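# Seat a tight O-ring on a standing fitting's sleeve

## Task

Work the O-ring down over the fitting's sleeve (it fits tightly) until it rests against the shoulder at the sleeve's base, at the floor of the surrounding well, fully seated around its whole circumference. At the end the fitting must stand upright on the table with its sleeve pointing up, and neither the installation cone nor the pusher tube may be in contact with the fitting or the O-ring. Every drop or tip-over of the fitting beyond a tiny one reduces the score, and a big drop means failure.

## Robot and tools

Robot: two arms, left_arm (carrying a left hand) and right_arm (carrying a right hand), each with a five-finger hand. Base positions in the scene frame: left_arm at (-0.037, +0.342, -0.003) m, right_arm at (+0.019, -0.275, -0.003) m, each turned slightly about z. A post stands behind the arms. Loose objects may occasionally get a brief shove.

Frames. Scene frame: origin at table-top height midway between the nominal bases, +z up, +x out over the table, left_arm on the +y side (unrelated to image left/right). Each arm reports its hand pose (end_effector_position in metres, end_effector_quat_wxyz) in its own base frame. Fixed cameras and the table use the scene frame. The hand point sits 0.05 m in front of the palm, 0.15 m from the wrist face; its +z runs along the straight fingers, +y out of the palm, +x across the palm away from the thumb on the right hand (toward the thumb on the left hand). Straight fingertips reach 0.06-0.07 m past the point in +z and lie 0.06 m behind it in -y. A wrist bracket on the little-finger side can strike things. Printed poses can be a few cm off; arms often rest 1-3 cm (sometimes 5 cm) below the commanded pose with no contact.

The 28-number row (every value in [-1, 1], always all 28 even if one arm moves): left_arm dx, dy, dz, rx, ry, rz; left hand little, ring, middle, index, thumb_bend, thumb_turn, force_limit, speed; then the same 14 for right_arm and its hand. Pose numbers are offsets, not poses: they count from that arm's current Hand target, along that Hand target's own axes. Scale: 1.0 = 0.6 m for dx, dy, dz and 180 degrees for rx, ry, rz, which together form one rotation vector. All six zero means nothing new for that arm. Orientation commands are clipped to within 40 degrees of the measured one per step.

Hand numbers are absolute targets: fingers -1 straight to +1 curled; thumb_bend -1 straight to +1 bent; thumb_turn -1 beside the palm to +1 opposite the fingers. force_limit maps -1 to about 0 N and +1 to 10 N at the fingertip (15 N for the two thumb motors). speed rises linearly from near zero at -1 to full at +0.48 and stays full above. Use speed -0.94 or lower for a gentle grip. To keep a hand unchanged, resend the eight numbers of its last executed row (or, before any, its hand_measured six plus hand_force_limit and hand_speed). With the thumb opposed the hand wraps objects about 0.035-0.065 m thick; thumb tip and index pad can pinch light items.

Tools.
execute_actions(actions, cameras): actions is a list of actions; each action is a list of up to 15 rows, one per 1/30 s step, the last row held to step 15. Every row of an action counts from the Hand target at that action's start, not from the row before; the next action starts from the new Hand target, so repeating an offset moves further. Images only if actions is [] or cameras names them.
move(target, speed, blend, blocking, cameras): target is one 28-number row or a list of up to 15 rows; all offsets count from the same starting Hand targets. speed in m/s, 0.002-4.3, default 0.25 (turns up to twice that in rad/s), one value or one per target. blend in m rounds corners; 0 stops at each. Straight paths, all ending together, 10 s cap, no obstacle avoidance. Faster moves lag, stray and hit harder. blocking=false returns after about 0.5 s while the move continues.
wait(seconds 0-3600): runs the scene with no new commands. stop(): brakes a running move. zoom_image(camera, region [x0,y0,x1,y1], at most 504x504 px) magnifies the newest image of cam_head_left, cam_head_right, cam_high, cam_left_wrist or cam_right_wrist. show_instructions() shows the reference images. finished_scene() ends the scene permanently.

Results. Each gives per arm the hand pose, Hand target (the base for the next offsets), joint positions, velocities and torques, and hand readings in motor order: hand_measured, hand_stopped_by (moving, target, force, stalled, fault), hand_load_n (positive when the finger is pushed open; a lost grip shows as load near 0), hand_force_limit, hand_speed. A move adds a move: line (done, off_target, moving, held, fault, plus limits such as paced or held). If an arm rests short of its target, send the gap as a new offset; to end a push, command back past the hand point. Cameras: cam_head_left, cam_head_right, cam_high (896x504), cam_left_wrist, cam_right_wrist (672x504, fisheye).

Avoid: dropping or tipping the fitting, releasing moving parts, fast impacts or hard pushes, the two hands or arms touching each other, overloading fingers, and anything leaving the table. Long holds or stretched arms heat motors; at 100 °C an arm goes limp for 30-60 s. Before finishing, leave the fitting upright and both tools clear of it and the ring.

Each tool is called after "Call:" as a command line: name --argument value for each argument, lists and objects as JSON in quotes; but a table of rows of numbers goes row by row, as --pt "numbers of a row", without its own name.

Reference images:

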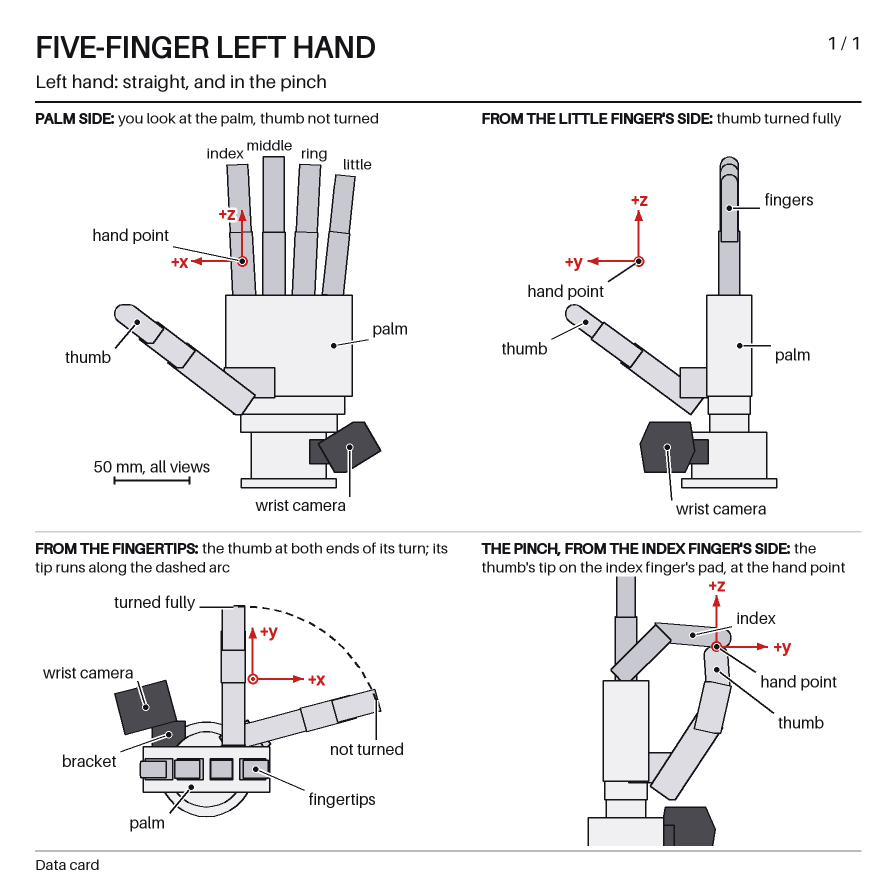

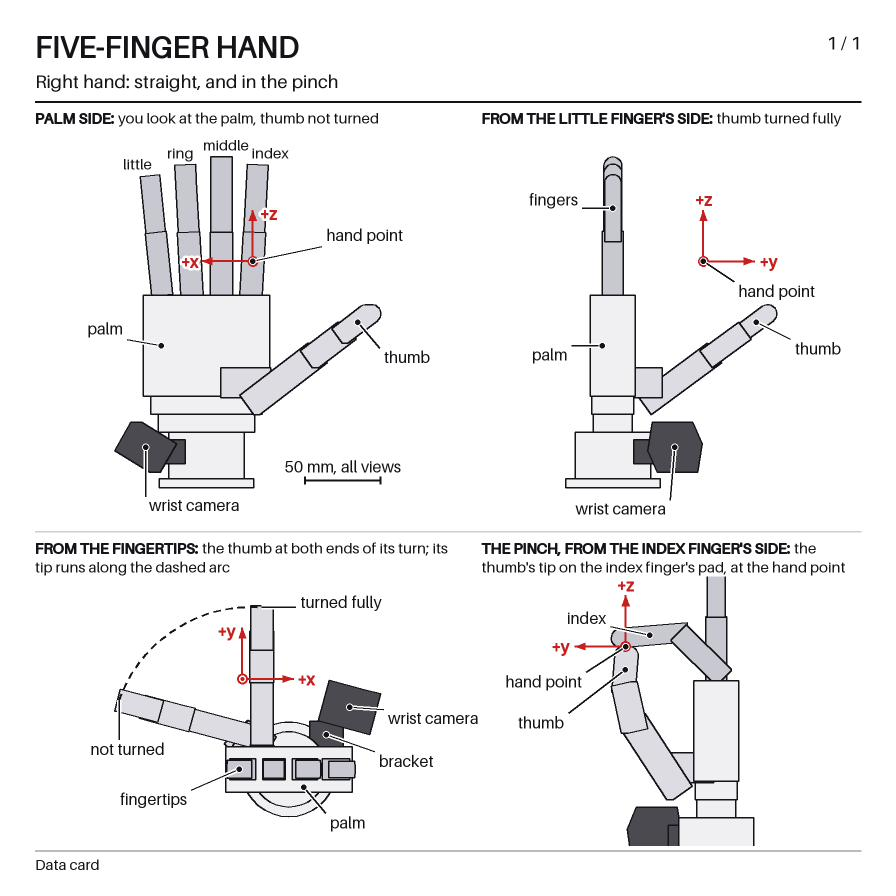

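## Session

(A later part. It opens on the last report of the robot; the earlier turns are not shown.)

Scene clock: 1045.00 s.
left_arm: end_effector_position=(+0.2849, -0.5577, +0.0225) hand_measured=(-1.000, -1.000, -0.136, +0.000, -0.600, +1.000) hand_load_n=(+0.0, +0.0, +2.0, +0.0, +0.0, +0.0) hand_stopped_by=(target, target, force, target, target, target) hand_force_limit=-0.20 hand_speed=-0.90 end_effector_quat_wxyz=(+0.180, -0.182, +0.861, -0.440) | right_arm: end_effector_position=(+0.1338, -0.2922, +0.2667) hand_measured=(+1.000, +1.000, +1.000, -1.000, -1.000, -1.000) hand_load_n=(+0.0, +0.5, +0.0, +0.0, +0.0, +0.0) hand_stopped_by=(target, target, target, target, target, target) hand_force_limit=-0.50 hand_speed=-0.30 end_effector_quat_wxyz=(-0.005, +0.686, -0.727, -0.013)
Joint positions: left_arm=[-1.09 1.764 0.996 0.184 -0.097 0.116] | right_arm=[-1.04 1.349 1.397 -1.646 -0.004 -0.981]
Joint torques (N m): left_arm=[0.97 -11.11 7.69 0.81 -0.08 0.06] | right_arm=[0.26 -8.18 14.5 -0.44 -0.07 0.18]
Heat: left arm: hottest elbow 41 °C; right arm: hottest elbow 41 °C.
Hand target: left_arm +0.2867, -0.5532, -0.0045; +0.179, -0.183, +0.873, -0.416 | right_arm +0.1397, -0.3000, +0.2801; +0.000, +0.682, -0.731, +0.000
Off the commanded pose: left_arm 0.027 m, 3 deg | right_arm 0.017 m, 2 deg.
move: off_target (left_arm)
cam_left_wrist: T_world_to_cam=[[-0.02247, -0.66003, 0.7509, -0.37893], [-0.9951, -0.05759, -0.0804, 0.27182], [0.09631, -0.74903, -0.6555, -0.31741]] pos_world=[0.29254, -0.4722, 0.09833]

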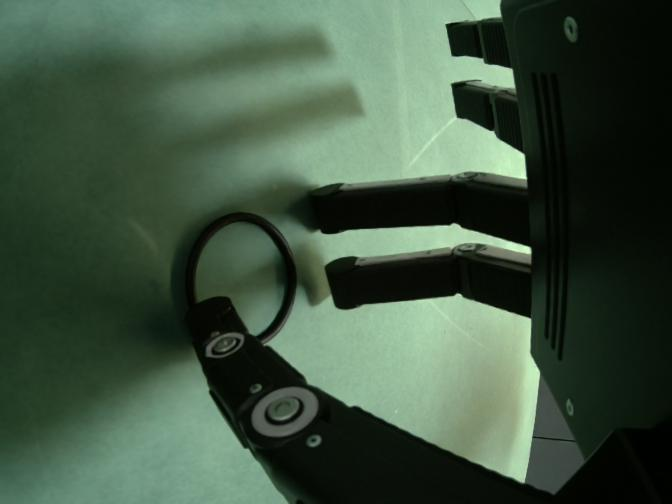

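Call:
move --pt "-0.0302 -0.0623 -0.0485 0.013 0 0 -1 -1 -0.04 -0.1 -0.6 1 -0.2 -0.8 0 0 0 0 0 0 1 1 1 -1 -1 -1 -0.5 -0.3" --pt "-0.0073 -0.0448 -0.0355 0.013 0 0 -1 -1 -0.04 -0.1 -0.6 1 -0.2 -0.8 0 0 0 0 0 0 1 1 1 -1 -1 -1 -0.5 -0.3" --pt "-0.0015 -0.0158 -0.0138 0.013 0 0 -1 -1 -0.04 -0.1 -0.6 1 -0.2 -0.8 0 0 0 0 0 0 1 1 1 -1 -1 -1 -0.5 -0.3" --speed 0.05 --cameras '["cam_left_wrist"]'

Call:
zoom_image --camera "cam_left_wrist" --region '[130, 160, 400, 380]'

Scene clock: 1100.83 s.
left_arm: end_effector_position=(+0.2902, -0.5515, +0.0233) hand_measured=(-1.000, -1.000, -0.040, -0.100, -0.600, +1.000) hand_load_n=(+0.0, -0.5, -1.0, +0.0, +0.0, +0.0) hand_stopped_by=(target, target, target, target, target, target) hand_force_limit=-0.20 hand_speed=-0.80 end_effector_quat_wxyz=(+0.181, -0.185, +0.861, -0.438) | right_arm: end_effector_position=(+0.1338, -0.2922, +0.2667) hand_measured=(+1.000, +1.000, +1.000, -1.000, -1.000, -1.000) hand_load_n=(+0.0, +0.0, +0.0, +0.0, +0.0, +0.0) hand_stopped_by=(target, target, target, target, target, target) hand_force_limit=-0.50 hand_speed=-0.30 end_effector_quat_wxyz=(-0.005, +0.686, -0.727, -0.013)
Joint positions: left_arm=[-1.076 1.756 0.99 0.18 -0.091 0.119] | right_arm=[-1.04 1.349 1.397 -1.646 -0.004 -0.981]
Joint torques (N m): left_arm=[0.38 -12.45 6.41 2.44 -0.1 0.06] | right_arm=[-0.15 -8.64 14.39 -0.39 -0.1 0.2]
Heat: left arm: hottest elbow 42 °C; right arm: hottest elbow 41 °C.
Hand target: left_arm +0.2853, -0.5529, +0.0081; +0.182, -0.179, +0.864, -0.434 | right_arm +0.1397, -0.3000, +0.2801; +0.000, +0.682, -0.731, +0.000
Off the commanded pose: left_arm 0.016 m, 1 deg | right_arm 0.017 m, 2 deg.
move: off_target (left_arm)
cam_left_wrist: T_world_to_cam=[[-0.0161, -0.66207, 0.74927, -0.3783], [-0.99486, -0.06434, -0.07823, 0.27372], [0.1, -0.74667, -0.65763, -0.31239]] pos_world=[0.29746, -0.46611, 0.09943]

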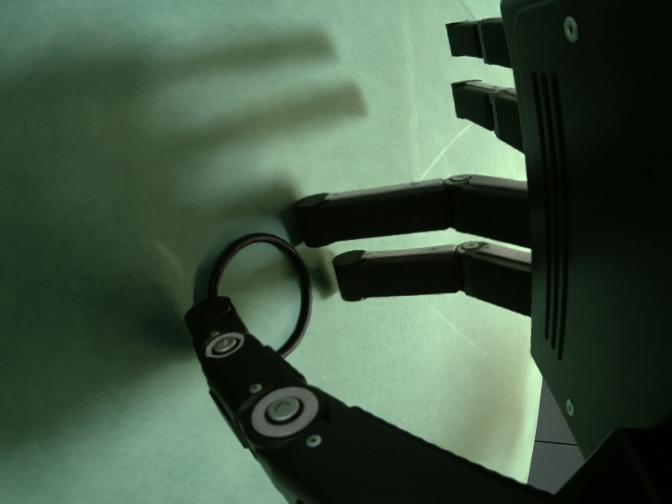

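Scaled by 1.867 from the camera's image (finer frame: 960x720).

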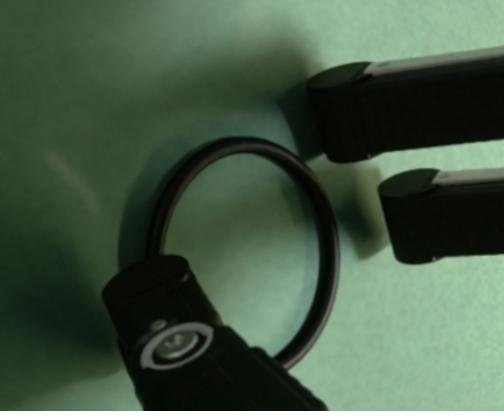

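Call:
move --pt "0.0065 -0.0357 -0.0243 0.0055 -0.0086 0.0115 -1 -1 -0.1 -0.1 -0.6 1 -0.2 -0.8 0 0 0 0 0 0 1 1 1 -1 -1 -1 -0.5 -0.3" --pt "-0.0118 -0.0262 -0.018 0.0055 -0.0086 0.0115 -1 -1 -0.1 -0.1 -0.6 1 -0.2 -0.8 0 0 0 0 0 0 1 1 1 -1 -1 -1 -0.5 -0.3" --pt "-0.0048 0.0092 0.006 0.0055 -0.0086 0.0115 -1 -1 -0.1 -0.1 -0.6 1 -0.2 -0.8 0 0 0 0 0 0 1 1 1 -1 -1 -1 -0.5 -0.3" --speed 0.05 --cameras '["cam_left_wrist"]'

Call:
zoom_image --camera "cam_left_wrist" --region '[130, 160, 400, 380]'

Scene clock: 1130.57 s.
left_arm: end_effector_position=(+0.2868, -0.5532, +0.0222) hand_measured=(-1.000, -1.000, -0.098, -0.100, -0.600, +1.000) hand_load_n=(+0.0, +0.0, -3.0, +0.0, +0.0, +0.0) hand_stopped_by=(target, target, target, target, target, target) hand_force_limit=-0.20 hand_speed=-0.80 end_effector_quat_wxyz=(+0.200, -0.175, +0.856, -0.444) | right_arm: end_effector_position=(+0.1338, -0.2922, +0.2667) hand_measured=(+1.000, +1.000, +1.000, -1.000, -1.000, -1.000) hand_load_n=(+0.0, +0.0, +0.0, +0.0, +0.0, +0.0) hand_stopped_by=(target, target, target, target, target, target) hand_force_limit=-0.50 hand_speed=-0.30 end_effector_quat_wxyz=(-0.005, +0.686, -0.727, -0.013)
Joint positions: left_arm=[-1.096 1.758 0.97 0.229 -0.127 0.142] | right_arm=[-1.04 1.349 1.397 -1.646 -0.004 -0.981]
Joint torques (N m): left_arm=[1.44 -11.63 6.48 2.45 0.11 0.16] | right_arm=[-0.03 -8.59 14.53 -0.35 -0.1 0.16]
Heat: left arm: hottest elbow 41 °C; right arm: hottest elbow 41 °C.
Hand target: left_arm +0.2886, -0.5509, +0.0020; +0.203, -0.168, +0.861, -0.436 | right_arm +0.1397, -0.3000, +0.2801; +0.000, +0.682, -0.731, +0.000
Off the commanded pose: left_arm 0.020 m, 1 deg | right_arm 0.017 m, 2 deg.
move: off_target (left_arm)
cam_left_wrist: T_world_to_cam=[[-0.05176, -0.65906, 0.75031, -0.36672], [-0.99025, -0.06344, -0.12404, 0.27041], [0.12935, -0.74941, -0.64935, -0.32421]] pos_world=[0.29072, -0.4675, 0.09817]

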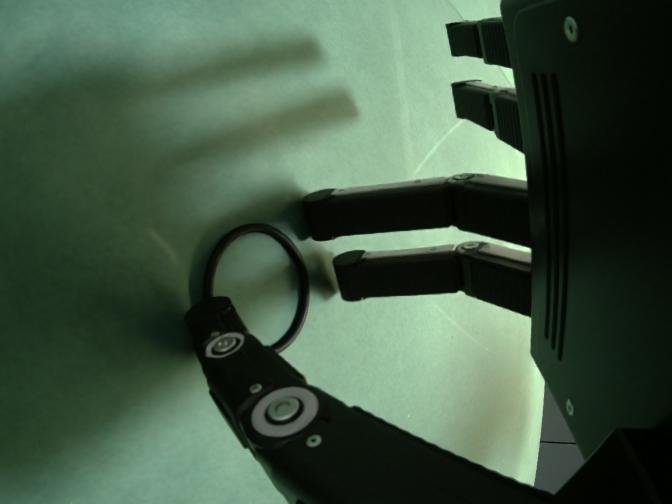

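Scaled by 1.867 from the camera's image (finer frame: 960x720).

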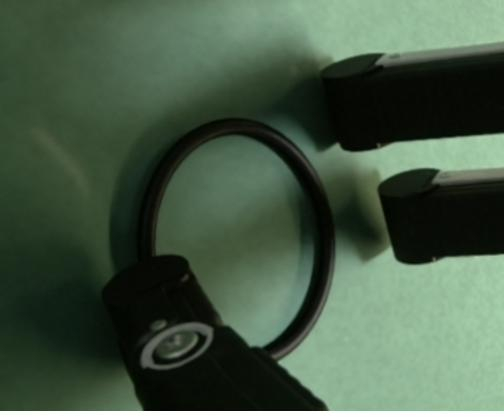

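Call:
move --pt "-0.04 -0.0748 -0.0512 -0.0133 0.0385 -0.0524 -1 -1 -0.1 -0.1 -0.6 1 -0.2 -0.8 0 0 0 0 0 0 1 1 1 -1 -1 -1 -0.5 -0.3" --pt "-0.0315 -0.0407 -0.0287 -0.0133 0.0385 -0.0524 -1 -1 -1 -0.1 -0.6 0.79 -0.2 -0.8 0 0 0 0 0 0 1 1 1 -1 -1 -1 -0.5 -0.3" --speed 0.06 --cameras '["cam_left_wrist"]'

Scene clock: 1167.97 s.
left_arm: end_effector_position=(+0.2899, -0.5305, +0.0277) hand_measured=(-1.000, -1.000, -1.000, -0.100, -0.600, +0.790) hand_load_n=(+0.0, +0.0, +0.0, +0.0, +0.0, +0.0) hand_stopped_by=(target, target, target, target, target, target) hand_force_limit=-0.20 hand_speed=-0.80 end_effector_quat_wxyz=(+0.109, -0.213, +0.872, -0.426) | right_arm: end_effector_position=(+0.1338, -0.2922, +0.2667) hand_measured=(+1.000, +1.000, +1.000, -1.000, -1.000, -1.000) hand_load_n=(+0.5, +0.0, +0.0, +0.0, +0.0, +0.0) hand_stopped_by=(target, target, target, target, target, target) hand_force_limit=-0.50 hand_speed=-0.30 end_effector_quat_wxyz=(-0.005, +0.686, -0.727, -0.013)
Joint positions: left_arm=[-1.006 1.722 0.993 0.068 0.058 0.056] | right_arm=[-1.04 1.349 1.397 -1.646 -0.004 -0.981]
Joint torques (N m): left_arm=[1.67 -12.63 9.32 2.36 0.08 -0.12] | right_arm=[0.09 -7.94 14.48 -0.25 -0.06 0.16]
Heat: left arm: hottest elbow 40 °C; right arm: hottest elbow 42 °C.
Hand target: left_arm +0.2991, -0.5442, +0.0351; +0.111, -0.215, +0.864, -0.442 | right_arm +0.1397, -0.3000, +0.2801; +0.000, +0.682, -0.731, +0.000
Off the commanded pose: left_arm 0.018 m, 2 deg | right_arm 0.017 m, 2 deg.
move: off_target (left_arm); target 2's new numbers were sent with left_arm's hand 0.018 m and 2 deg from that target
cam_left_wrist: T_world_to_cam=[[0.09221, -0.65822, 0.74716, -0.39692], [-0.99565, -0.05085, 0.07808, 0.2782], [-0.0134, -0.75111, -0.66004, -0.26317]] pos_world=[0.31007, -0.44478, 0.10114]

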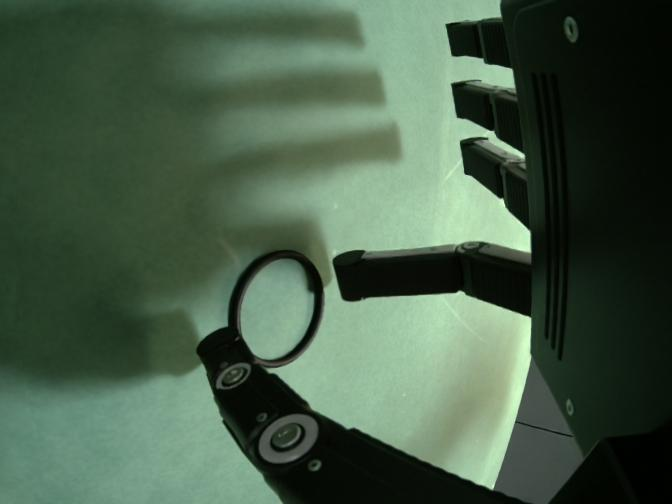

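Call:
move --target '[0.0028,0.0403,0.0097,0,0,0,-1,-1,-1,-0.1,-0.6,0.57,-0.2,-0.8, 0,0,0,0,0,0,1,1,1,-1,-1,-1,-0.5,-0.3]' --speed 0.04 --cameras '["cam_left_wrist"]'

Call:
zoom_image --camera "cam_left_wrist" --region '[160, 200, 430, 420]'

Scene clock: 1188.07 s.
left_arm: end_effector_position=(+0.2940, -0.5352, +0.0214) hand_measured=(-1.000, -1.000, -1.000, -0.100, -0.600, +0.570) hand_load_n=(+0.0, +0.0, -0.5, -0.5, +0.0, +0.0) hand_stopped_by=(target, target, target, target, target, target) hand_force_limit=-0.20 hand_speed=-0.80 end_effector_quat_wxyz=(+0.114, -0.212, +0.865, -0.440) | right_arm: end_effector_position=(+0.1338, -0.2922, +0.2667) hand_measured=(+1.000, +1.000, +1.000, -1.000, -1.000, -1.000) hand_load_n=(+0.0, +0.0, +0.0, +0.0, -0.5, +0.0) hand_stopped_by=(target, target, target, target, target, target) hand_force_limit=-0.50 hand_speed=-0.30 end_effector_quat_wxyz=(-0.005, +0.686, -0.727, -0.013)
Joint positions: left_arm=[-1.004 1.744 0.981 0.135 0.058 0.056] | right_arm=[-1.04 1.349 1.397 -1.646 -0.004 -0.981]
Joint torques (N m): left_arm=[1.55 -12.63 6.53 2.4 0.01 -0.1] | right_arm=[0.21 -8.47 14.52 -0.34 -0.07 0.19]
Heat: left arm: hottest elbow 41 °C; right arm: hottest elbow 42 °C.
Hand target: left_arm +0.2932, -0.5366, +0.0121; +0.111, -0.215, +0.864, -0.442 | right_arm +0.1397, -0.3000, +0.2801; +0.000, +0.682, -0.731, +0.000
Off the commanded pose: left_arm 0.009 m, 1 deg | right_arm 0.017 m, 2 deg.
move: done
cam_left_wrist: T_world_to_cam=[[0.0795, -0.63652, 0.76715, -0.3807], [-0.99683, -0.05041, 0.06148, 0.28351], [-0.00046, -0.76961, -0.63851, -0.28498]] pos_world=[0.31275, -0.44736, 0.09266]

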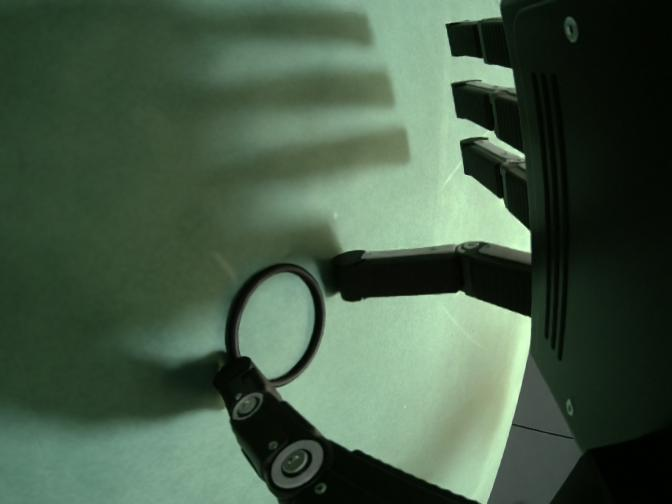

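Scaled by 1.867 from the camera's image (finer frame: 960x720).

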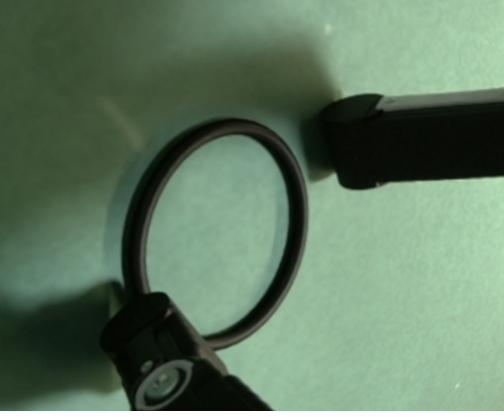

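Call:
move --target '[0,0,0,0,0,0,-1,-1,-1,0.2,-0.6,0.57,-0.1,-0.9, 0,0,0,0,0,0,1,1,1,-1,-1,-1,-0.5,-0.3]' --speed 0.04 --cameras '["cam_left_wrist"]'

Call:
zoom_image --camera "cam_left_wrist" --region '[160, 200, 430, 420]'

Scene clock: 1202.33 s.
left_arm: end_effector_position=(+0.2939, -0.5351, +0.0205) hand_measured=(-1.000, -1.000, -1.000, +0.200, -0.600, +0.570) hand_load_n=(+0.0, +0.0, +0.0, +0.0, +0.0, +0.0) hand_stopped_by=(target, target, target, target, target, target) hand_force_limit=-0.10 hand_speed=-0.90 end_effector_quat_wxyz=(+0.114, -0.213, +0.865, -0.440) | right_arm: end_effector_position=(+0.1338, -0.2922, +0.2667) hand_measured=(+1.000, +1.000, +1.000, -1.000, -1.000, -1.000) hand_load_n=(+0.0, +0.0, +0.0, +0.0, +0.0, +0.0) hand_stopped_by=(target, target, target, target, target, target) hand_force_limit=-0.50 hand_speed=-0.30 end_effector_quat_wxyz=(-0.005, +0.686, -0.727, -0.013)
Joint positions: left_arm=[-1.004 1.745 0.981 0.135 0.058 0.055] | right_arm=[-1.04 1.349 1.397 -1.646 -0.004 -0.981]
Joint torques (N m): left_arm=[1.38 -12.75 6.53 2.45 0.02 -0.11] | right_arm=[0.03 -8.29 14.43 -0.28 -0.04 0.16]
Heat: left arm: hottest elbow 40 °C; right arm: hottest elbow 42 °C.
Hand target: left_arm +0.2932, -0.5366, +0.0121; +0.111, -0.215, +0.864, -0.442 | right_arm +0.1397, -0.3000, +0.2801; +0.000, +0.682, -0.731, +0.000
Off the commanded pose: left_arm 0.009 m, 1 deg | right_arm 0.017 m, 2 deg.
move: done
cam_left_wrist: T_world_to_cam=[[0.08158, -0.63702, 0.76652, -0.3809], [-0.99667, -0.05132, 0.06343, 0.28283], [-0.00107, -0.76914, -0.63908, -0.28504]] pos_world=[0.31266, -0.44736, 0.09186]

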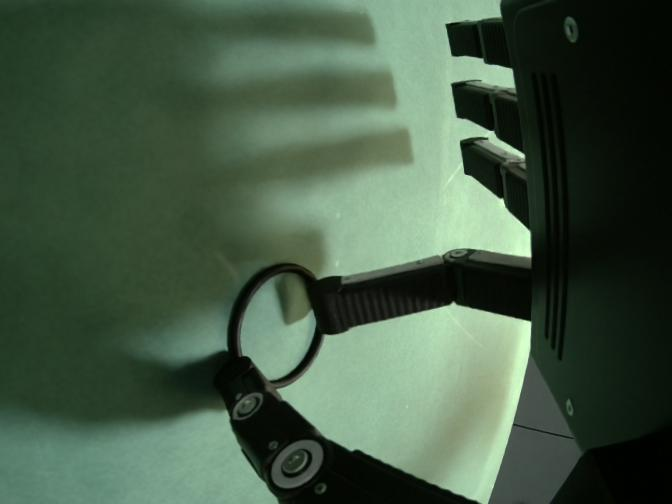

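Scaled by 1.867 from the camera's image (finer frame: 960x720).

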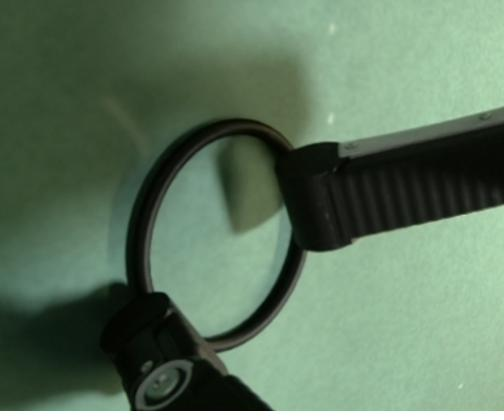

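Call:
move --pt "0 -0.0135 -0.0098 -0.019 0 0 -1 -1 -1 -0.12 -0.6 0.57 -0.1 -0.8 0 0 0 0 0 0 1 1 1 -1 -1 -1 -0.5 -0.3" --pt "0 0.0047 0.0034 -0.019 0 0 -1 -1 -1 -0.12 -0.6 0.57 -0.1 -0.8 0 0 0 0 0 0 1 1 1 -1 -1 -1 -0.5 -0.3" --speed 0.04 --cameras '["cam_left_wrist"]'

Call:
zoom_image --camera "cam_left_wrist" --region '[160, 200, 430, 420]'

Scene clock: 1217.23 s.
left_arm: end_effector_position=(+0.2916, -0.5295, +0.0219) hand_measured=(-1.000, -1.000, -1.000, -0.120, -0.600, +0.570) hand_load_n=(+0.0, +0.0, +0.0, -0.5, +0.0, +0.0) hand_stopped_by=(target, target, target, target, target, target) hand_force_limit=-0.10 hand_speed=-0.80 end_effector_quat_wxyz=(+0.108, -0.218, +0.874, -0.421) | right_arm: end_effector_position=(+0.1338, -0.2922, +0.2667) hand_measured=(+1.000, +1.000, +1.000, -1.000, -1.000, -1.000) hand_load_n=(+0.0, +0.0, +0.5, +0.0, +0.0, +0.0) hand_stopped_by=(target, target, target, target, target, target) hand_force_limit=-0.50 hand_speed=-0.30 end_effector_quat_wxyz=(-0.005, +0.686, -0.727, -0.013)
Joint positions: left_arm=[-1.003 1.735 0.998 0.063 0.057 0.052] | right_arm=[-1.04 1.349 1.397 -1.646 -0.004 -0.981]
Joint torques (N m): left_arm=[1.14 -11.05 8.62 1.72 -0.05 -0.06] | right_arm=[0.21 -8.35 14.5 -0.34 -0.03 0.14]
Heat: left arm: hottest elbow 40 °C; right arm: hottest elbow 42 °C.
Hand target: left_arm +0.2932, -0.5366, +0.0086; +0.105, -0.219, +0.876, -0.416 | right_arm +0.1397, -0.3000, +0.2801; +0.000, +0.682, -0.731, +0.000
Off the commanded pose: left_arm 0.015 m, 1 deg | right_arm 0.017 m, 2 deg.
move: off_target (left_arm)
cam_left_wrist: T_world_to_cam=[[0.10358, -0.66428, 0.74027, -0.39852], [-0.99452, -0.05867, 0.0865, 0.27571], [-0.01403, -0.74517, -0.66672, -0.26282]] pos_world=[0.31179, -0.4444, 0.09593]

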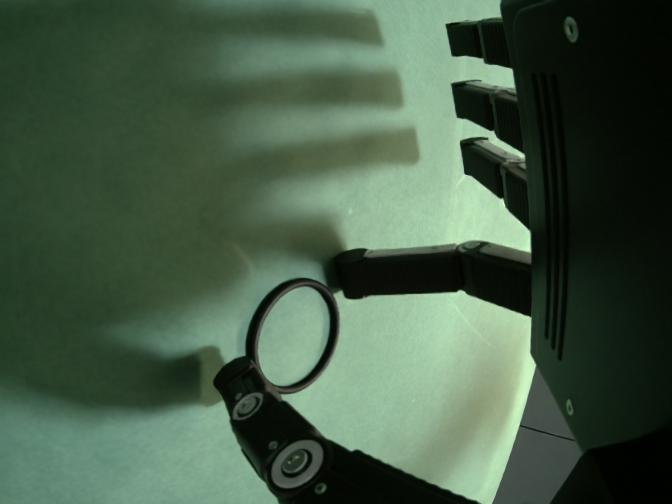

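Scaled by 1.867 from the camera's image (finer frame: 960x720).

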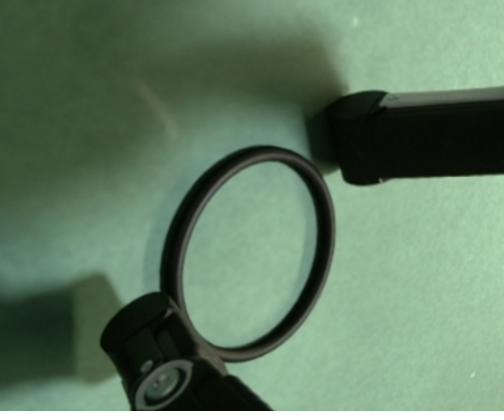

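Call:
move --pt "0.0123 -0.0257 -0.025 0 0 0 -1 -1 -1 -0.12 -0.6 0.57 -0.1 -0.8 0 0 0 0 0 0 1 1 1 -1 -1 -1 -0.5 -0.3" --pt "0.0123 0.008 0.0023 0 0 0 -1 -1 -1 -0.12 -0.6 0.57 -0.1 -0.8 0 0 0 0 0 0 1 1 1 -1 -1 -1 -0.5 -0.3" --speed 0.05 --cameras '["cam_left_wrist"]'

Call:
zoom_image --camera "cam_left_wrist" --region '[160, 200, 430, 420]'

Scene clock: 1234.13 s.
left_arm: end_effector_position=(+0.2912, -0.5305, +0.0220) hand_measured=(-1.000, -1.000, -1.000, -0.120, -0.600, +0.570) hand_load_n=(+0.0, +0.0, +0.0, -4.0, +0.0, +0.0) hand_stopped_by=(target, target, target, target, target, target) hand_force_limit=-0.10 hand_speed=-0.80 end_effector_quat_wxyz=(+0.111, -0.221, +0.873, -0.420) | right_arm: end_effector_position=(+0.1338, -0.2922, +0.2667) hand_measured=(+1.000, +1.000, +1.000, -1.000, -1.000, -1.000) hand_load_n=(+0.0, +0.0, +0.0, +0.0, -0.5, +0.0) hand_stopped_by=(target, target, target, target, target, target) hand_force_limit=-0.50 hand_speed=-0.30 end_effector_quat_wxyz=(-0.005, +0.686, -0.727, -0.013)
Joint positions: left_arm=[-1.007 1.735 0.998 0.064 0.044 0.046] | right_arm=[-1.04 1.349 1.397 -1.646 -0.004 -0.981]
Joint torques (N m): left_arm=[0.38 -10.93 7.69 2.25 -0.01 -0.1] | right_arm=[-0.21 -8.47 14.49 -0.35 -0.09 0.17]
Heat: left arm: hottest elbow 41 °C; right arm: hottest elbow 42 °C.
Hand target: left_arm +0.2858, -0.5384, +0.0040; +0.105, -0.219, +0.876, -0.416 | right_arm +0.1397, -0.3000, +0.2801; +0.000, +0.682, -0.731, +0.000
Off the commanded pose: left_arm 0.020 m, 1 deg | right_arm 0.017 m, 2 deg.
move: off_target (left_arm)
cam_left_wrist: T_world_to_cam=[[0.10713, -0.66376, 0.74023, -0.39994], [-0.99423, -0.06745, 0.08341, 0.27066], [-0.00543, -0.7449, -0.66716, -0.26582]] pos_world=[0.3105, -0.44521, 0.09613]

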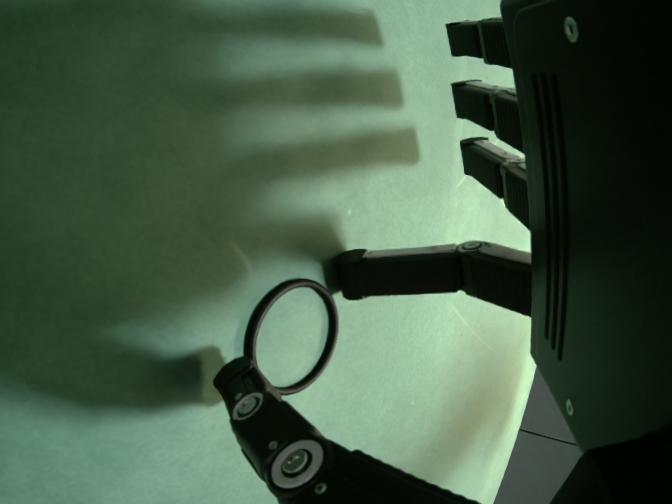

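Scaled by 1.867 from the camera's image (finer frame: 960x720).

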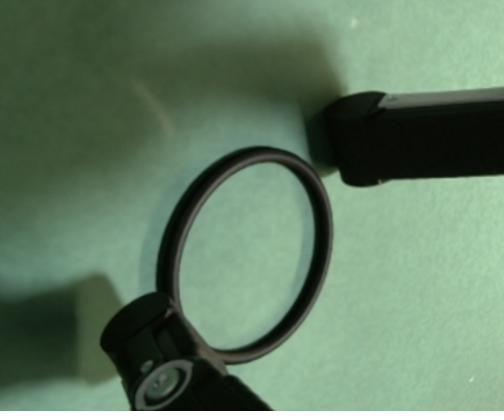

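Call:
move --target '[-0.0027,-0.0422,-0.0693,0.0645,0,0,-1,-1,-1,-0.2,-0.3,0.57,-0.1,-0.8, 0,0,0,0,0,0,1,1,1,-1,-1,-1,-0.5,-0.3]' --speed 0.08 --cameras '["cam_left_wrist"]'

Scene clock: 1305.23 s.
left_arm: end_effector_position=(+0.2812, -0.5186, +0.0394) hand_measured=(-1.000, -1.000, -1.000, -0.198, -0.300, +0.570) hand_load_n=(+0.0, +0.0, +0.0, +0.0, +0.0, +0.0) hand_stopped_by=(target, target, target, target, target, target) hand_force_limit=-0.10 hand_speed=-0.80 end_effector_quat_wxyz=(+0.128, -0.208, +0.839, -0.487) | right_arm: end_effector_position=(+0.1338, -0.2922, +0.2667) hand_measured=(+1.000, +1.000, +1.000, -1.000, -1.000, -1.000) hand_load_n=(+0.0, +0.0, +0.0, +0.0, +0.0, +0.0) hand_stopped_by=(target, target, target, target, target, target) hand_force_limit=-0.50 hand_speed=-0.30 end_effector_quat_wxyz=(-0.005, +0.686, -0.727, -0.013)
Joint positions: left_arm=[-1.007 1.663 0.852 0.293 0.055 0.044] | right_arm=[-1.04 1.349 1.397 -1.646 -0.004 -0.981]
Joint torques (N m): left_arm=[1.2 -13.45 6.42 2.48 0.16 -0.12] | right_arm=[0.38 -8.29 14.41 -0.46 -0.09 0.17]
Heat: left arm: hottest elbow 41 °C; right arm: hottest elbow 42 °C.
Hand target: left_arm +0.2795, -0.5233, +0.0499; +0.126, -0.207, +0.830, -0.503 | right_arm +0.1397, -0.3000, +0.2801; +0.000, +0.682, -0.731, +0.000
Off the commanded pose: left_arm 0.012 m, 2 deg | right_arm 0.017 m, 2 deg.
move: off_target (left_arm)
cam_left_wrist: T_world_to_cam=[[0.04209, -0.5584, 0.8285, -0.33436], [-0.99849, -0.05282, 0.01513, 0.27151], [0.03531, -0.82789, -0.55978, -0.30415]] pos_world=[0.29591, -0.42417, 0.10265]

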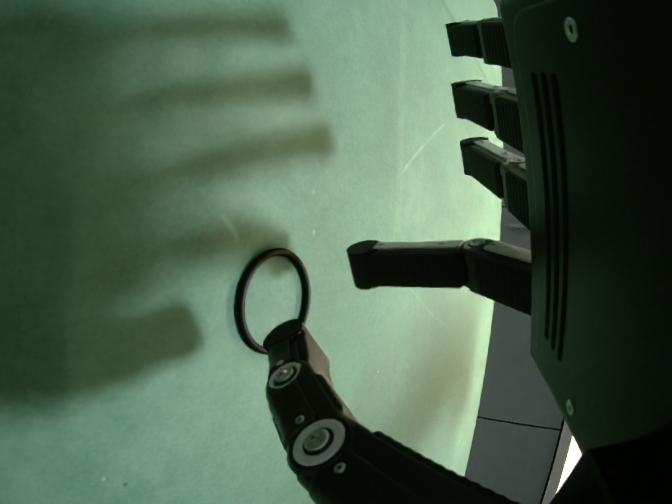

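Call:
move --target '[0.0072,0.0365,0.0202,0.0056,0,0,-1,-1,-1,-0.26,-0.3,0.57,-0.1,-0.8, 0,0,0,0,0,0,1,1,1,-1,-1,-1,-0.5,-0.3]' --speed 0.05 --cameras '["cam_left_wrist"]'

Call:
zoom_image --camera "cam_left_wrist" --region '[180, 200, 450, 420]'

Scene clock: 1325.57 s.
left_arm: end_effector_position=(+0.2820, -0.5199, +0.0270) hand_measured=(-1.000, -1.000, -1.000, -0.260, -0.300, +0.570) hand_load_n=(+0.0, +0.0, +0.0, +0.0, +0.0, +0.0) hand_stopped_by=(target, target, target, target, target, target) hand_force_limit=-0.10 hand_speed=-0.80 end_effector_quat_wxyz=(+0.132, -0.208, +0.828, -0.503) | right_arm: end_effector_position=(+0.1338, -0.2922, +0.2667) hand_measured=(+1.000, +1.000, +1.000, -1.000, -1.000, -1.000) hand_load_n=(+0.0, +0.5, +0.5, +0.0, +0.0, +0.0) hand_stopped_by=(target, target, target, target, target, target) hand_force_limit=-0.50 hand_speed=-0.30 end_effector_quat_wxyz=(-0.005, +0.686, -0.727, -0.013)
Joint positions: left_arm=[-1.007 1.698 0.822 0.399 0.054 0.04] | right_arm=[-1.04 1.349 1.397 -1.646 -0.004 -0.981]
Joint torques (N m): left_arm=[0.44 -11.81 6.23 2.61 -0.05 -0.12] | right_arm=[0.44 -8 14.49 -0.32 -0.08 0.18]
Heat: left arm: hottest elbow 40 °C; right arm: hottest elbow 42 °C.
Hand target: left_arm +0.2760, -0.5259, +0.0249; +0.128, -0.206, +0.825, -0.510 | right_arm +0.1397, -0.3000, +0.2801; +0.000, +0.682, -0.731, +0.000
Off the commanded pose: left_arm 0.009 m, 1 deg | right_arm 0.017 m, 2 deg.
move: done
cam_left_wrist: T_world_to_cam=[[0.02861, -0.5287, 0.84833, -0.30617], [-0.99843, -0.05606, -0.00126, 0.27112], [0.04822, -0.84696, -0.52947, -0.32653]] pos_world=[0.29519, -0.42324, 0.08719]

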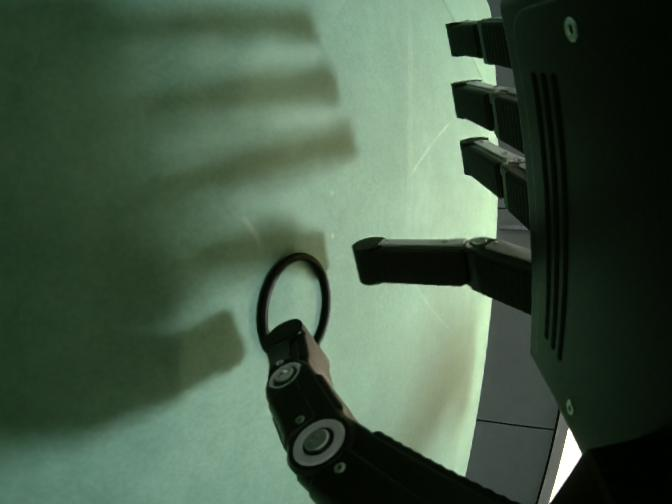

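Scaled by 1.867 from the camera's image (finer frame: 960x720).

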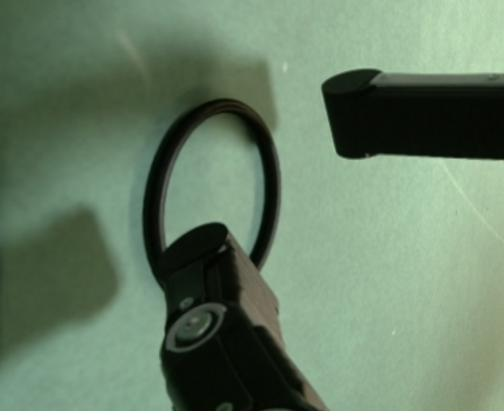

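Call:
move --target '[0.0,0.0184,0.0094,0,0,0,-1,-1,-1,-0.26,-0.3,0.57,-0.1,-0.8, 0,0,0,0,0,0,1,1,1,-1,-1,-1,-0.5,-0.3]' --speed 0.05 --cameras '["cam_left_wrist"]'

Call:
zoom_image --camera "cam_left_wrist" --region '[180, 200, 450, 420]'

Scene clock: 1335.23 s.
left_arm: end_effector_position=(+0.2821, -0.5203, +0.0160) hand_measured=(-1.000, -1.000, -1.000, -0.260, -0.300, +0.570) hand_load_n=(+0.0, +0.0, +0.0, +0.0, +0.5, +0.0) hand_stopped_by=(target, target, target, target, target, target) hand_force_limit=-0.10 hand_speed=-0.80 end_effector_quat_wxyz=(+0.132, -0.208, +0.828, -0.504) | right_arm: end_effector_position=(+0.1338, -0.2922, +0.2667) hand_measured=(+1.000, +1.000, +1.000, -1.000, -1.000, -1.000) hand_load_n=(+0.0, +0.0, +0.0, +0.0, +0.0, +0.0) hand_stopped_by=(target, target, target, target, target, target) hand_force_limit=-0.50 hand_speed=-0.30 end_effector_quat_wxyz=(-0.005, +0.686, -0.727, -0.013)
Joint positions: left_arm=[-1.007 1.725 0.815 0.434 0.054 0.038] | right_arm=[-1.04 1.349 1.397 -1.646 -0.004 -0.981]
Joint torques (N m): left_arm=[0.38 -11.69 6.01 2.62 -0.06 -0.11] | right_arm=[0.03 -8.47 14.48 -0.32 -0.1 0.15]
Heat: left arm: hottest elbow 40 °C; right arm: hottest elbow 42 °C.
Hand target: left_arm +0.2761, -0.5260, +0.0125; +0.128, -0.206, +0.825, -0.510 | right_arm +0.1397, -0.3000, +0.2801; +0.000, +0.682, -0.731, +0.000
Off the commanded pose: left_arm 0.009 m, 1 deg | right_arm 0.017 m, 2 deg.
move: done
cam_left_wrist: T_world_to_cam=[[0.02926, -0.52706, 0.84932, -0.29627], [-0.99839, -0.05674, -0.00081, 0.27086], [0.04862, -0.84793, -0.52787, -0.33334]] pos_world=[0.2953, -0.42344, 0.07589]

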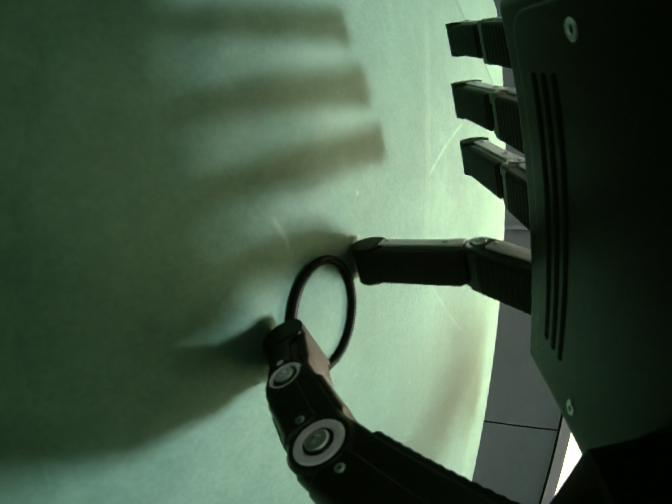

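Scaled by 1.867 from the camera's image (finer frame: 960x720).

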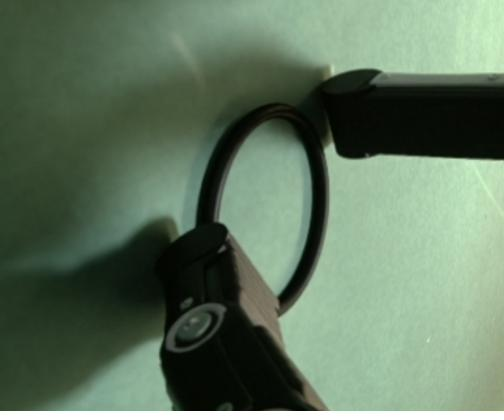

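Call:
move --target '[0,0,0,0,0,0,-1,-1,-1,0.0,-0.3,0.57,-0.1,-0.92, 0,0,0,0,0,0,1,1,1,-1,-1,-1,-0.5,-0.3]' --speed 0.05 --cameras '["cam_left_wrist"]'

Call:
zoom_image --camera "cam_left_wrist" --region '[180, 200, 450, 420]'

Scene clock: 1342.30 s.
left_arm: end_effector_position=(+0.2826, -0.5212, +0.0173) hand_measured=(-1.000, -1.000, -1.000, +0.000, -0.300, +0.570) hand_load_n=(+0.0, -0.5, +0.0, +0.0, +0.0, +0.0) hand_stopped_by=(target, target, target, target, target, target) hand_force_limit=-0.10 hand_speed=-0.92 end_effector_quat_wxyz=(+0.133, -0.208, +0.826, -0.506) | right_arm: end_effector_position=(+0.1338, -0.2922, +0.2667) hand_measured=(+1.000, +1.000, +1.000, -1.000, -1.000, -1.000) hand_load_n=(+0.0, +0.0, +0.0, +0.0, +0.0, +0.0) hand_stopped_by=(target, target, target, target, target, target) hand_force_limit=-0.50 hand_speed=-0.30 end_effector_quat_wxyz=(-0.005, +0.686, -0.727, -0.013)
Joint positions: left_arm=[-1.007 1.725 0.815 0.44 0.054 0.037] | right_arm=[-1.04 1.349 1.397 -1.646 -0.004 -0.981]
Joint torques (N m): left_arm=[0.32 -11.75 6.05 2.41 -0.05 -0.11] | right_arm=[-0.09 -8.35 14.46 -0.38 -0.1 0.18]
Heat: left arm: hottest elbow 40 °C; right arm: hottest elbow 42 °C.
Hand target: left_arm +0.2761, -0.5260, +0.0125; +0.128, -0.206, +0.825, -0.510 | right_arm +0.1397, -0.3000, +0.2801; +0.000, +0.682, -0.731, +0.000
Off the commanded pose: left_arm 0.009 m, 1 deg | right_arm 0.017 m, 2 deg.
move: done
cam_left_wrist: T_world_to_cam=[[0.02792, -0.52199, 0.85249, -0.29503], [-0.99834, -0.05749, -0.00251, 0.27091], [0.05032, -0.85101, -0.52273, -0.33572]] pos_world=[0.2956, -0.42413, 0.0767]

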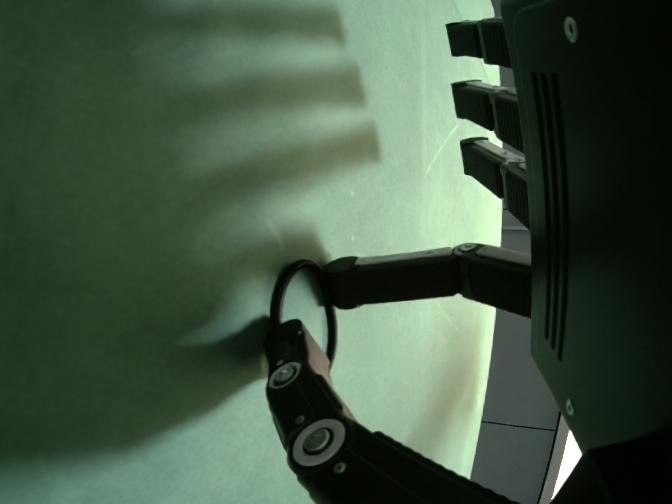

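Scaled by 1.867 from the camera's image (finer frame: 960x720).

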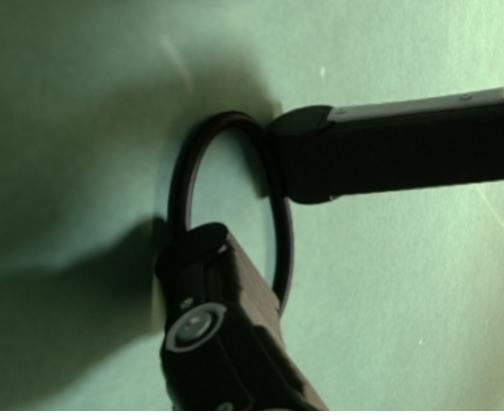

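Call:
move --target '[0,0,0,0,0,0,-1,-1,-1,0.2,-0.3,0.57,-0.1,-0.94, 0,0,0,0,0,0,1,1,1,-1,-1,-1,-0.5,-0.3]' --speed 0.05 --cameras '["cam_left_wrist"]'

Call:
zoom_image --camera "cam_left_wrist" --region '[180, 200, 450, 420]'

Scene clock: 1347.23 s.
left_arm: end_effector_position=(+0.2826, -0.5212, +0.0173) hand_measured=(-1.000, -1.000, -1.000, +0.200, -0.300, +0.570) hand_load_n=(+0.0, +0.0, +0.0, +0.0, +0.0, +0.0) hand_stopped_by=(target, target, target, target, target, target) hand_force_limit=-0.10 hand_speed=-0.94 end_effector_quat_wxyz=(+0.133, -0.208, +0.826, -0.506) | right_arm: end_effector_position=(+0.1338, -0.2922, +0.2667) hand_measured=(+1.000, +1.000, +1.000, -1.000, -1.000, -1.000) hand_load_n=(+0.0, +0.0, +0.0, +0.0, +0.0, +0.0) hand_stopped_by=(target, target, target, target, target, target) hand_force_limit=-0.50 hand_speed=-0.30 end_effector_quat_wxyz=(-0.005, +0.686, -0.727, -0.013)
Joint positions: left_arm=[-1.007 1.725 0.815 0.44 0.054 0.037] | right_arm=[-1.04 1.349 1.397 -1.646 -0.004 -0.981]
Joint torques (N m): left_arm=[0.21 -11.69 6.04 2.37 -0.04 -0.1] | right_arm=[0.32 -8.23 14.5 -0.39 -0.05 0.19]
Heat: left arm: hottest elbow 40 °C; right arm: hottest elbow 43 °C.
Hand target: left_arm +0.2761, -0.5260, +0.0125; +0.128, -0.206, +0.825, -0.510 | right_arm +0.1397, -0.3000, +0.2801; +0.000, +0.682, -0.731, +0.000
Off the commanded pose: left_arm 0.009 m, 1 deg | right_arm 0.017 m, 2 deg.
move: done
cam_left_wrist: T_world_to_cam=[[0.02792, -0.52199, 0.85249, -0.29503], [-0.99834, -0.05749, -0.00251, 0.27091], [0.05032, -0.85101, -0.52273, -0.33572]] pos_world=[0.2956, -0.42413, 0.0767]

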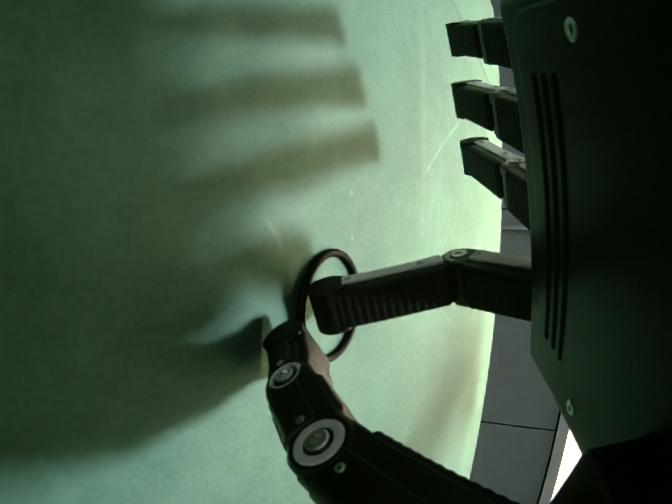

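Scaled by 1.867 from the camera's image (finer frame: 960x720).

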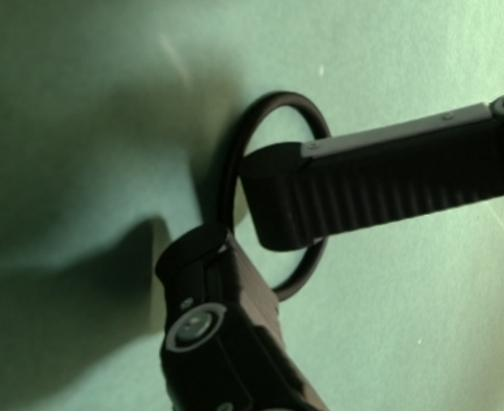

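Call:
move --pt "0 -0.0447 -0.0223 0 0 0 -1 -1 -1 0.2 -0.3 0.57 -0.1 -0.94 0 0 0 0 0 0 1 1 1 -1 -1 -1 -0.5 -0.3" --pt "-0.0085 -0.0822 0.006 -0.0513 0 0 -1 -1 0.34 -1 -0.2 0.45 -0.1 -0.5 0 0 0 0 0 0 1 1 1 -1 -1 -1 -0.5 -0.3" --speed 0.08 --cameras '["cam_left_wrist"]'

Scene clock: 1420.13 s.
left_arm: end_effector_position=(+0.2878, -0.5283, +0.0444) hand_measured=(-1.000, -1.000, +0.340, -1.000, -0.200, +0.450) hand_load_n=(+0.0, +0.0, +0.0, +0.0, +0.0, +0.0) hand_stopped_by=(target, target, target, target, target, target) hand_force_limit=-0.10 hand_speed=-0.50 end_effector_quat_wxyz=(+0.110, -0.222, +0.866, -0.433) | right_arm: end_effector_position=(+0.1338, -0.2922, +0.2667) hand_measured=(+1.000, +1.000, +1.000, -1.000, -1.000, -1.000) hand_load_n=(+0.0, +0.0, +0.0, +0.0, +0.0, +0.0) hand_stopped_by=(target, target, target, target, target, target) hand_force_limit=-0.50 hand_speed=-0.30 end_effector_quat_wxyz=(-0.005, +0.686, -0.727, -0.013)
Joint positions: left_arm=[-1.007 1.682 0.984 0.054 0.051 0.037] | right_arm=[-1.04 1.349 1.397 -1.646 -0.004 -0.981]
Joint torques (N m): left_arm=[0.85 -12.4 11.21 0.92 -0.05 0.01] | right_arm=[0.62 -7.94 14.49 -0.27 -0.07 0.18]
Heat: left arm: hottest elbow 40 °C; right arm: hottest elbow 43 °C.
Hand target: left_arm +0.2924, -0.5459, +0.0550; +0.111, -0.215, +0.864, -0.442 | right_arm +0.1397, -0.3000, +0.2801; +0.000, +0.682, -0.731, +0.000
Off the commanded pose: left_arm 0.021 m, 1 deg | right_arm 0.017 m, 2 deg.
move: off_target (left_arm); target 2's new numbers were sent with left_arm's hand 0.021 m and 1 deg from that target
cam_left_wrist: T_world_to_cam=[[0.10381, -0.64203, 0.75962, -0.40314], [-0.9946, -0.06592, 0.08021, 0.26656], [-0.00142, -0.76384, -0.6454, -0.26135]] pos_world=[0.3066, -0.44089, 0.11617]

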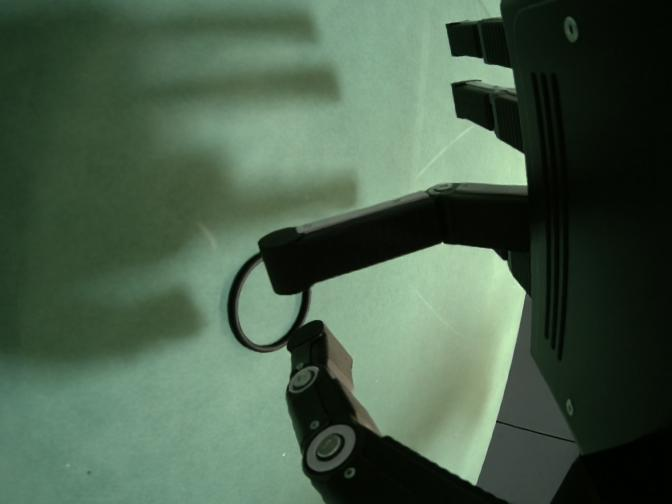

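Call:
move --target '[-0.0133,0.0398,0.0303,0,0,0,-1,-1,0.34,-1,-0.2,0.45,-0.1,-0.5, 0,0,0,0,0,0,1,1,1,-1,-1,-1,-0.5,-0.3]' --speed 0.06 --cameras '["cam_left_wrist"]'

Call:
zoom_image --camera "cam_left_wrist" --region '[180, 200, 450, 420]'

Scene clock: 1448.37 s.
left_arm: end_effector_position=(+0.2879, -0.5307, +0.0175) hand_measured=(-1.000, -1.000, +0.340, -1.000, -0.200, +0.450) hand_load_n=(+0.0, +0.0, +0.5, +0.0, +0.0, +0.0) hand_stopped_by=(target, target, target, target, target, target) hand_force_limit=-0.10 hand_speed=-0.50 end_effector_quat_wxyz=(+0.105, -0.222, +0.871, -0.426) | right_arm: end_effector_position=(+0.1338, -0.2922, +0.2667) hand_measured=(+1.000, +1.000, +1.000, -1.000, -1.000, -1.000) hand_load_n=(+0.0, +0.0, +0.0, +0.0, +0.0, +0.0) hand_stopped_by=(target, target, target, target, target, target) hand_force_limit=-0.50 hand_speed=-0.30 end_effector_quat_wxyz=(-0.005, +0.686, -0.727, -0.013)
Joint positions: left_arm=[-1.007 1.741 0.984 0.092 0.057 0.037] | right_arm=[-1.04 1.349 1.397 -1.646 -0.004 -0.981]
Joint torques (N m): left_arm=[1.61 -12.92 9.2 2.41 0.18 0.09] | right_arm=[0.09 -8.7 14.58 -0.25 -0.1 0.22]
Heat: left arm: hottest elbow 42 °C; right arm: hottest elbow 43 °C.
Hand target: left_arm +0.2999, -0.5428, +0.0250; +0.111, -0.215, +0.864, -0.442 | right_arm +0.1397, -0.3000, +0.2801; +0.000, +0.682, -0.731, +0.000
Off the commanded pose: left_arm 0.019 m, 2 deg | right_arm 0.017 m, 2 deg.
move: off_target (left_arm)
cam_left_wrist: T_world_to_cam=[[0.11105, -0.65376, 0.74851, -0.39237], [-0.99371, -0.06232, 0.093, 0.27007], [-0.01415, -0.75413, -0.65657, -0.27159]] pos_world=[0.3081, -0.4445, 0.09026]

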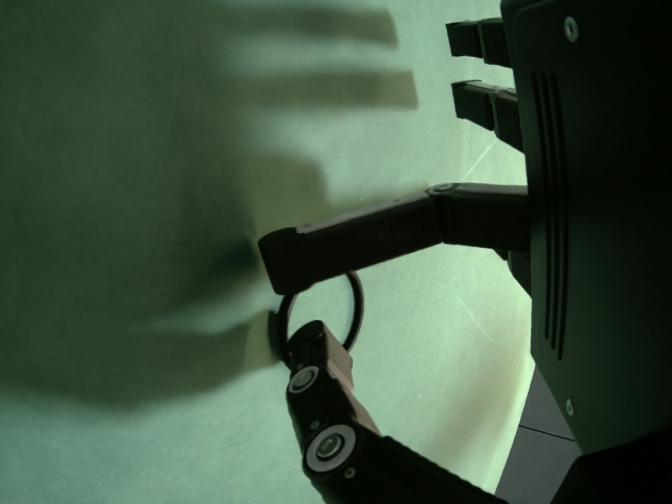

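Scaled by 1.867 from the camera's image (finer frame: 960x720).

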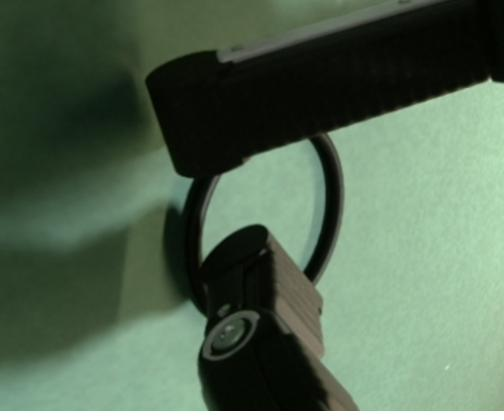

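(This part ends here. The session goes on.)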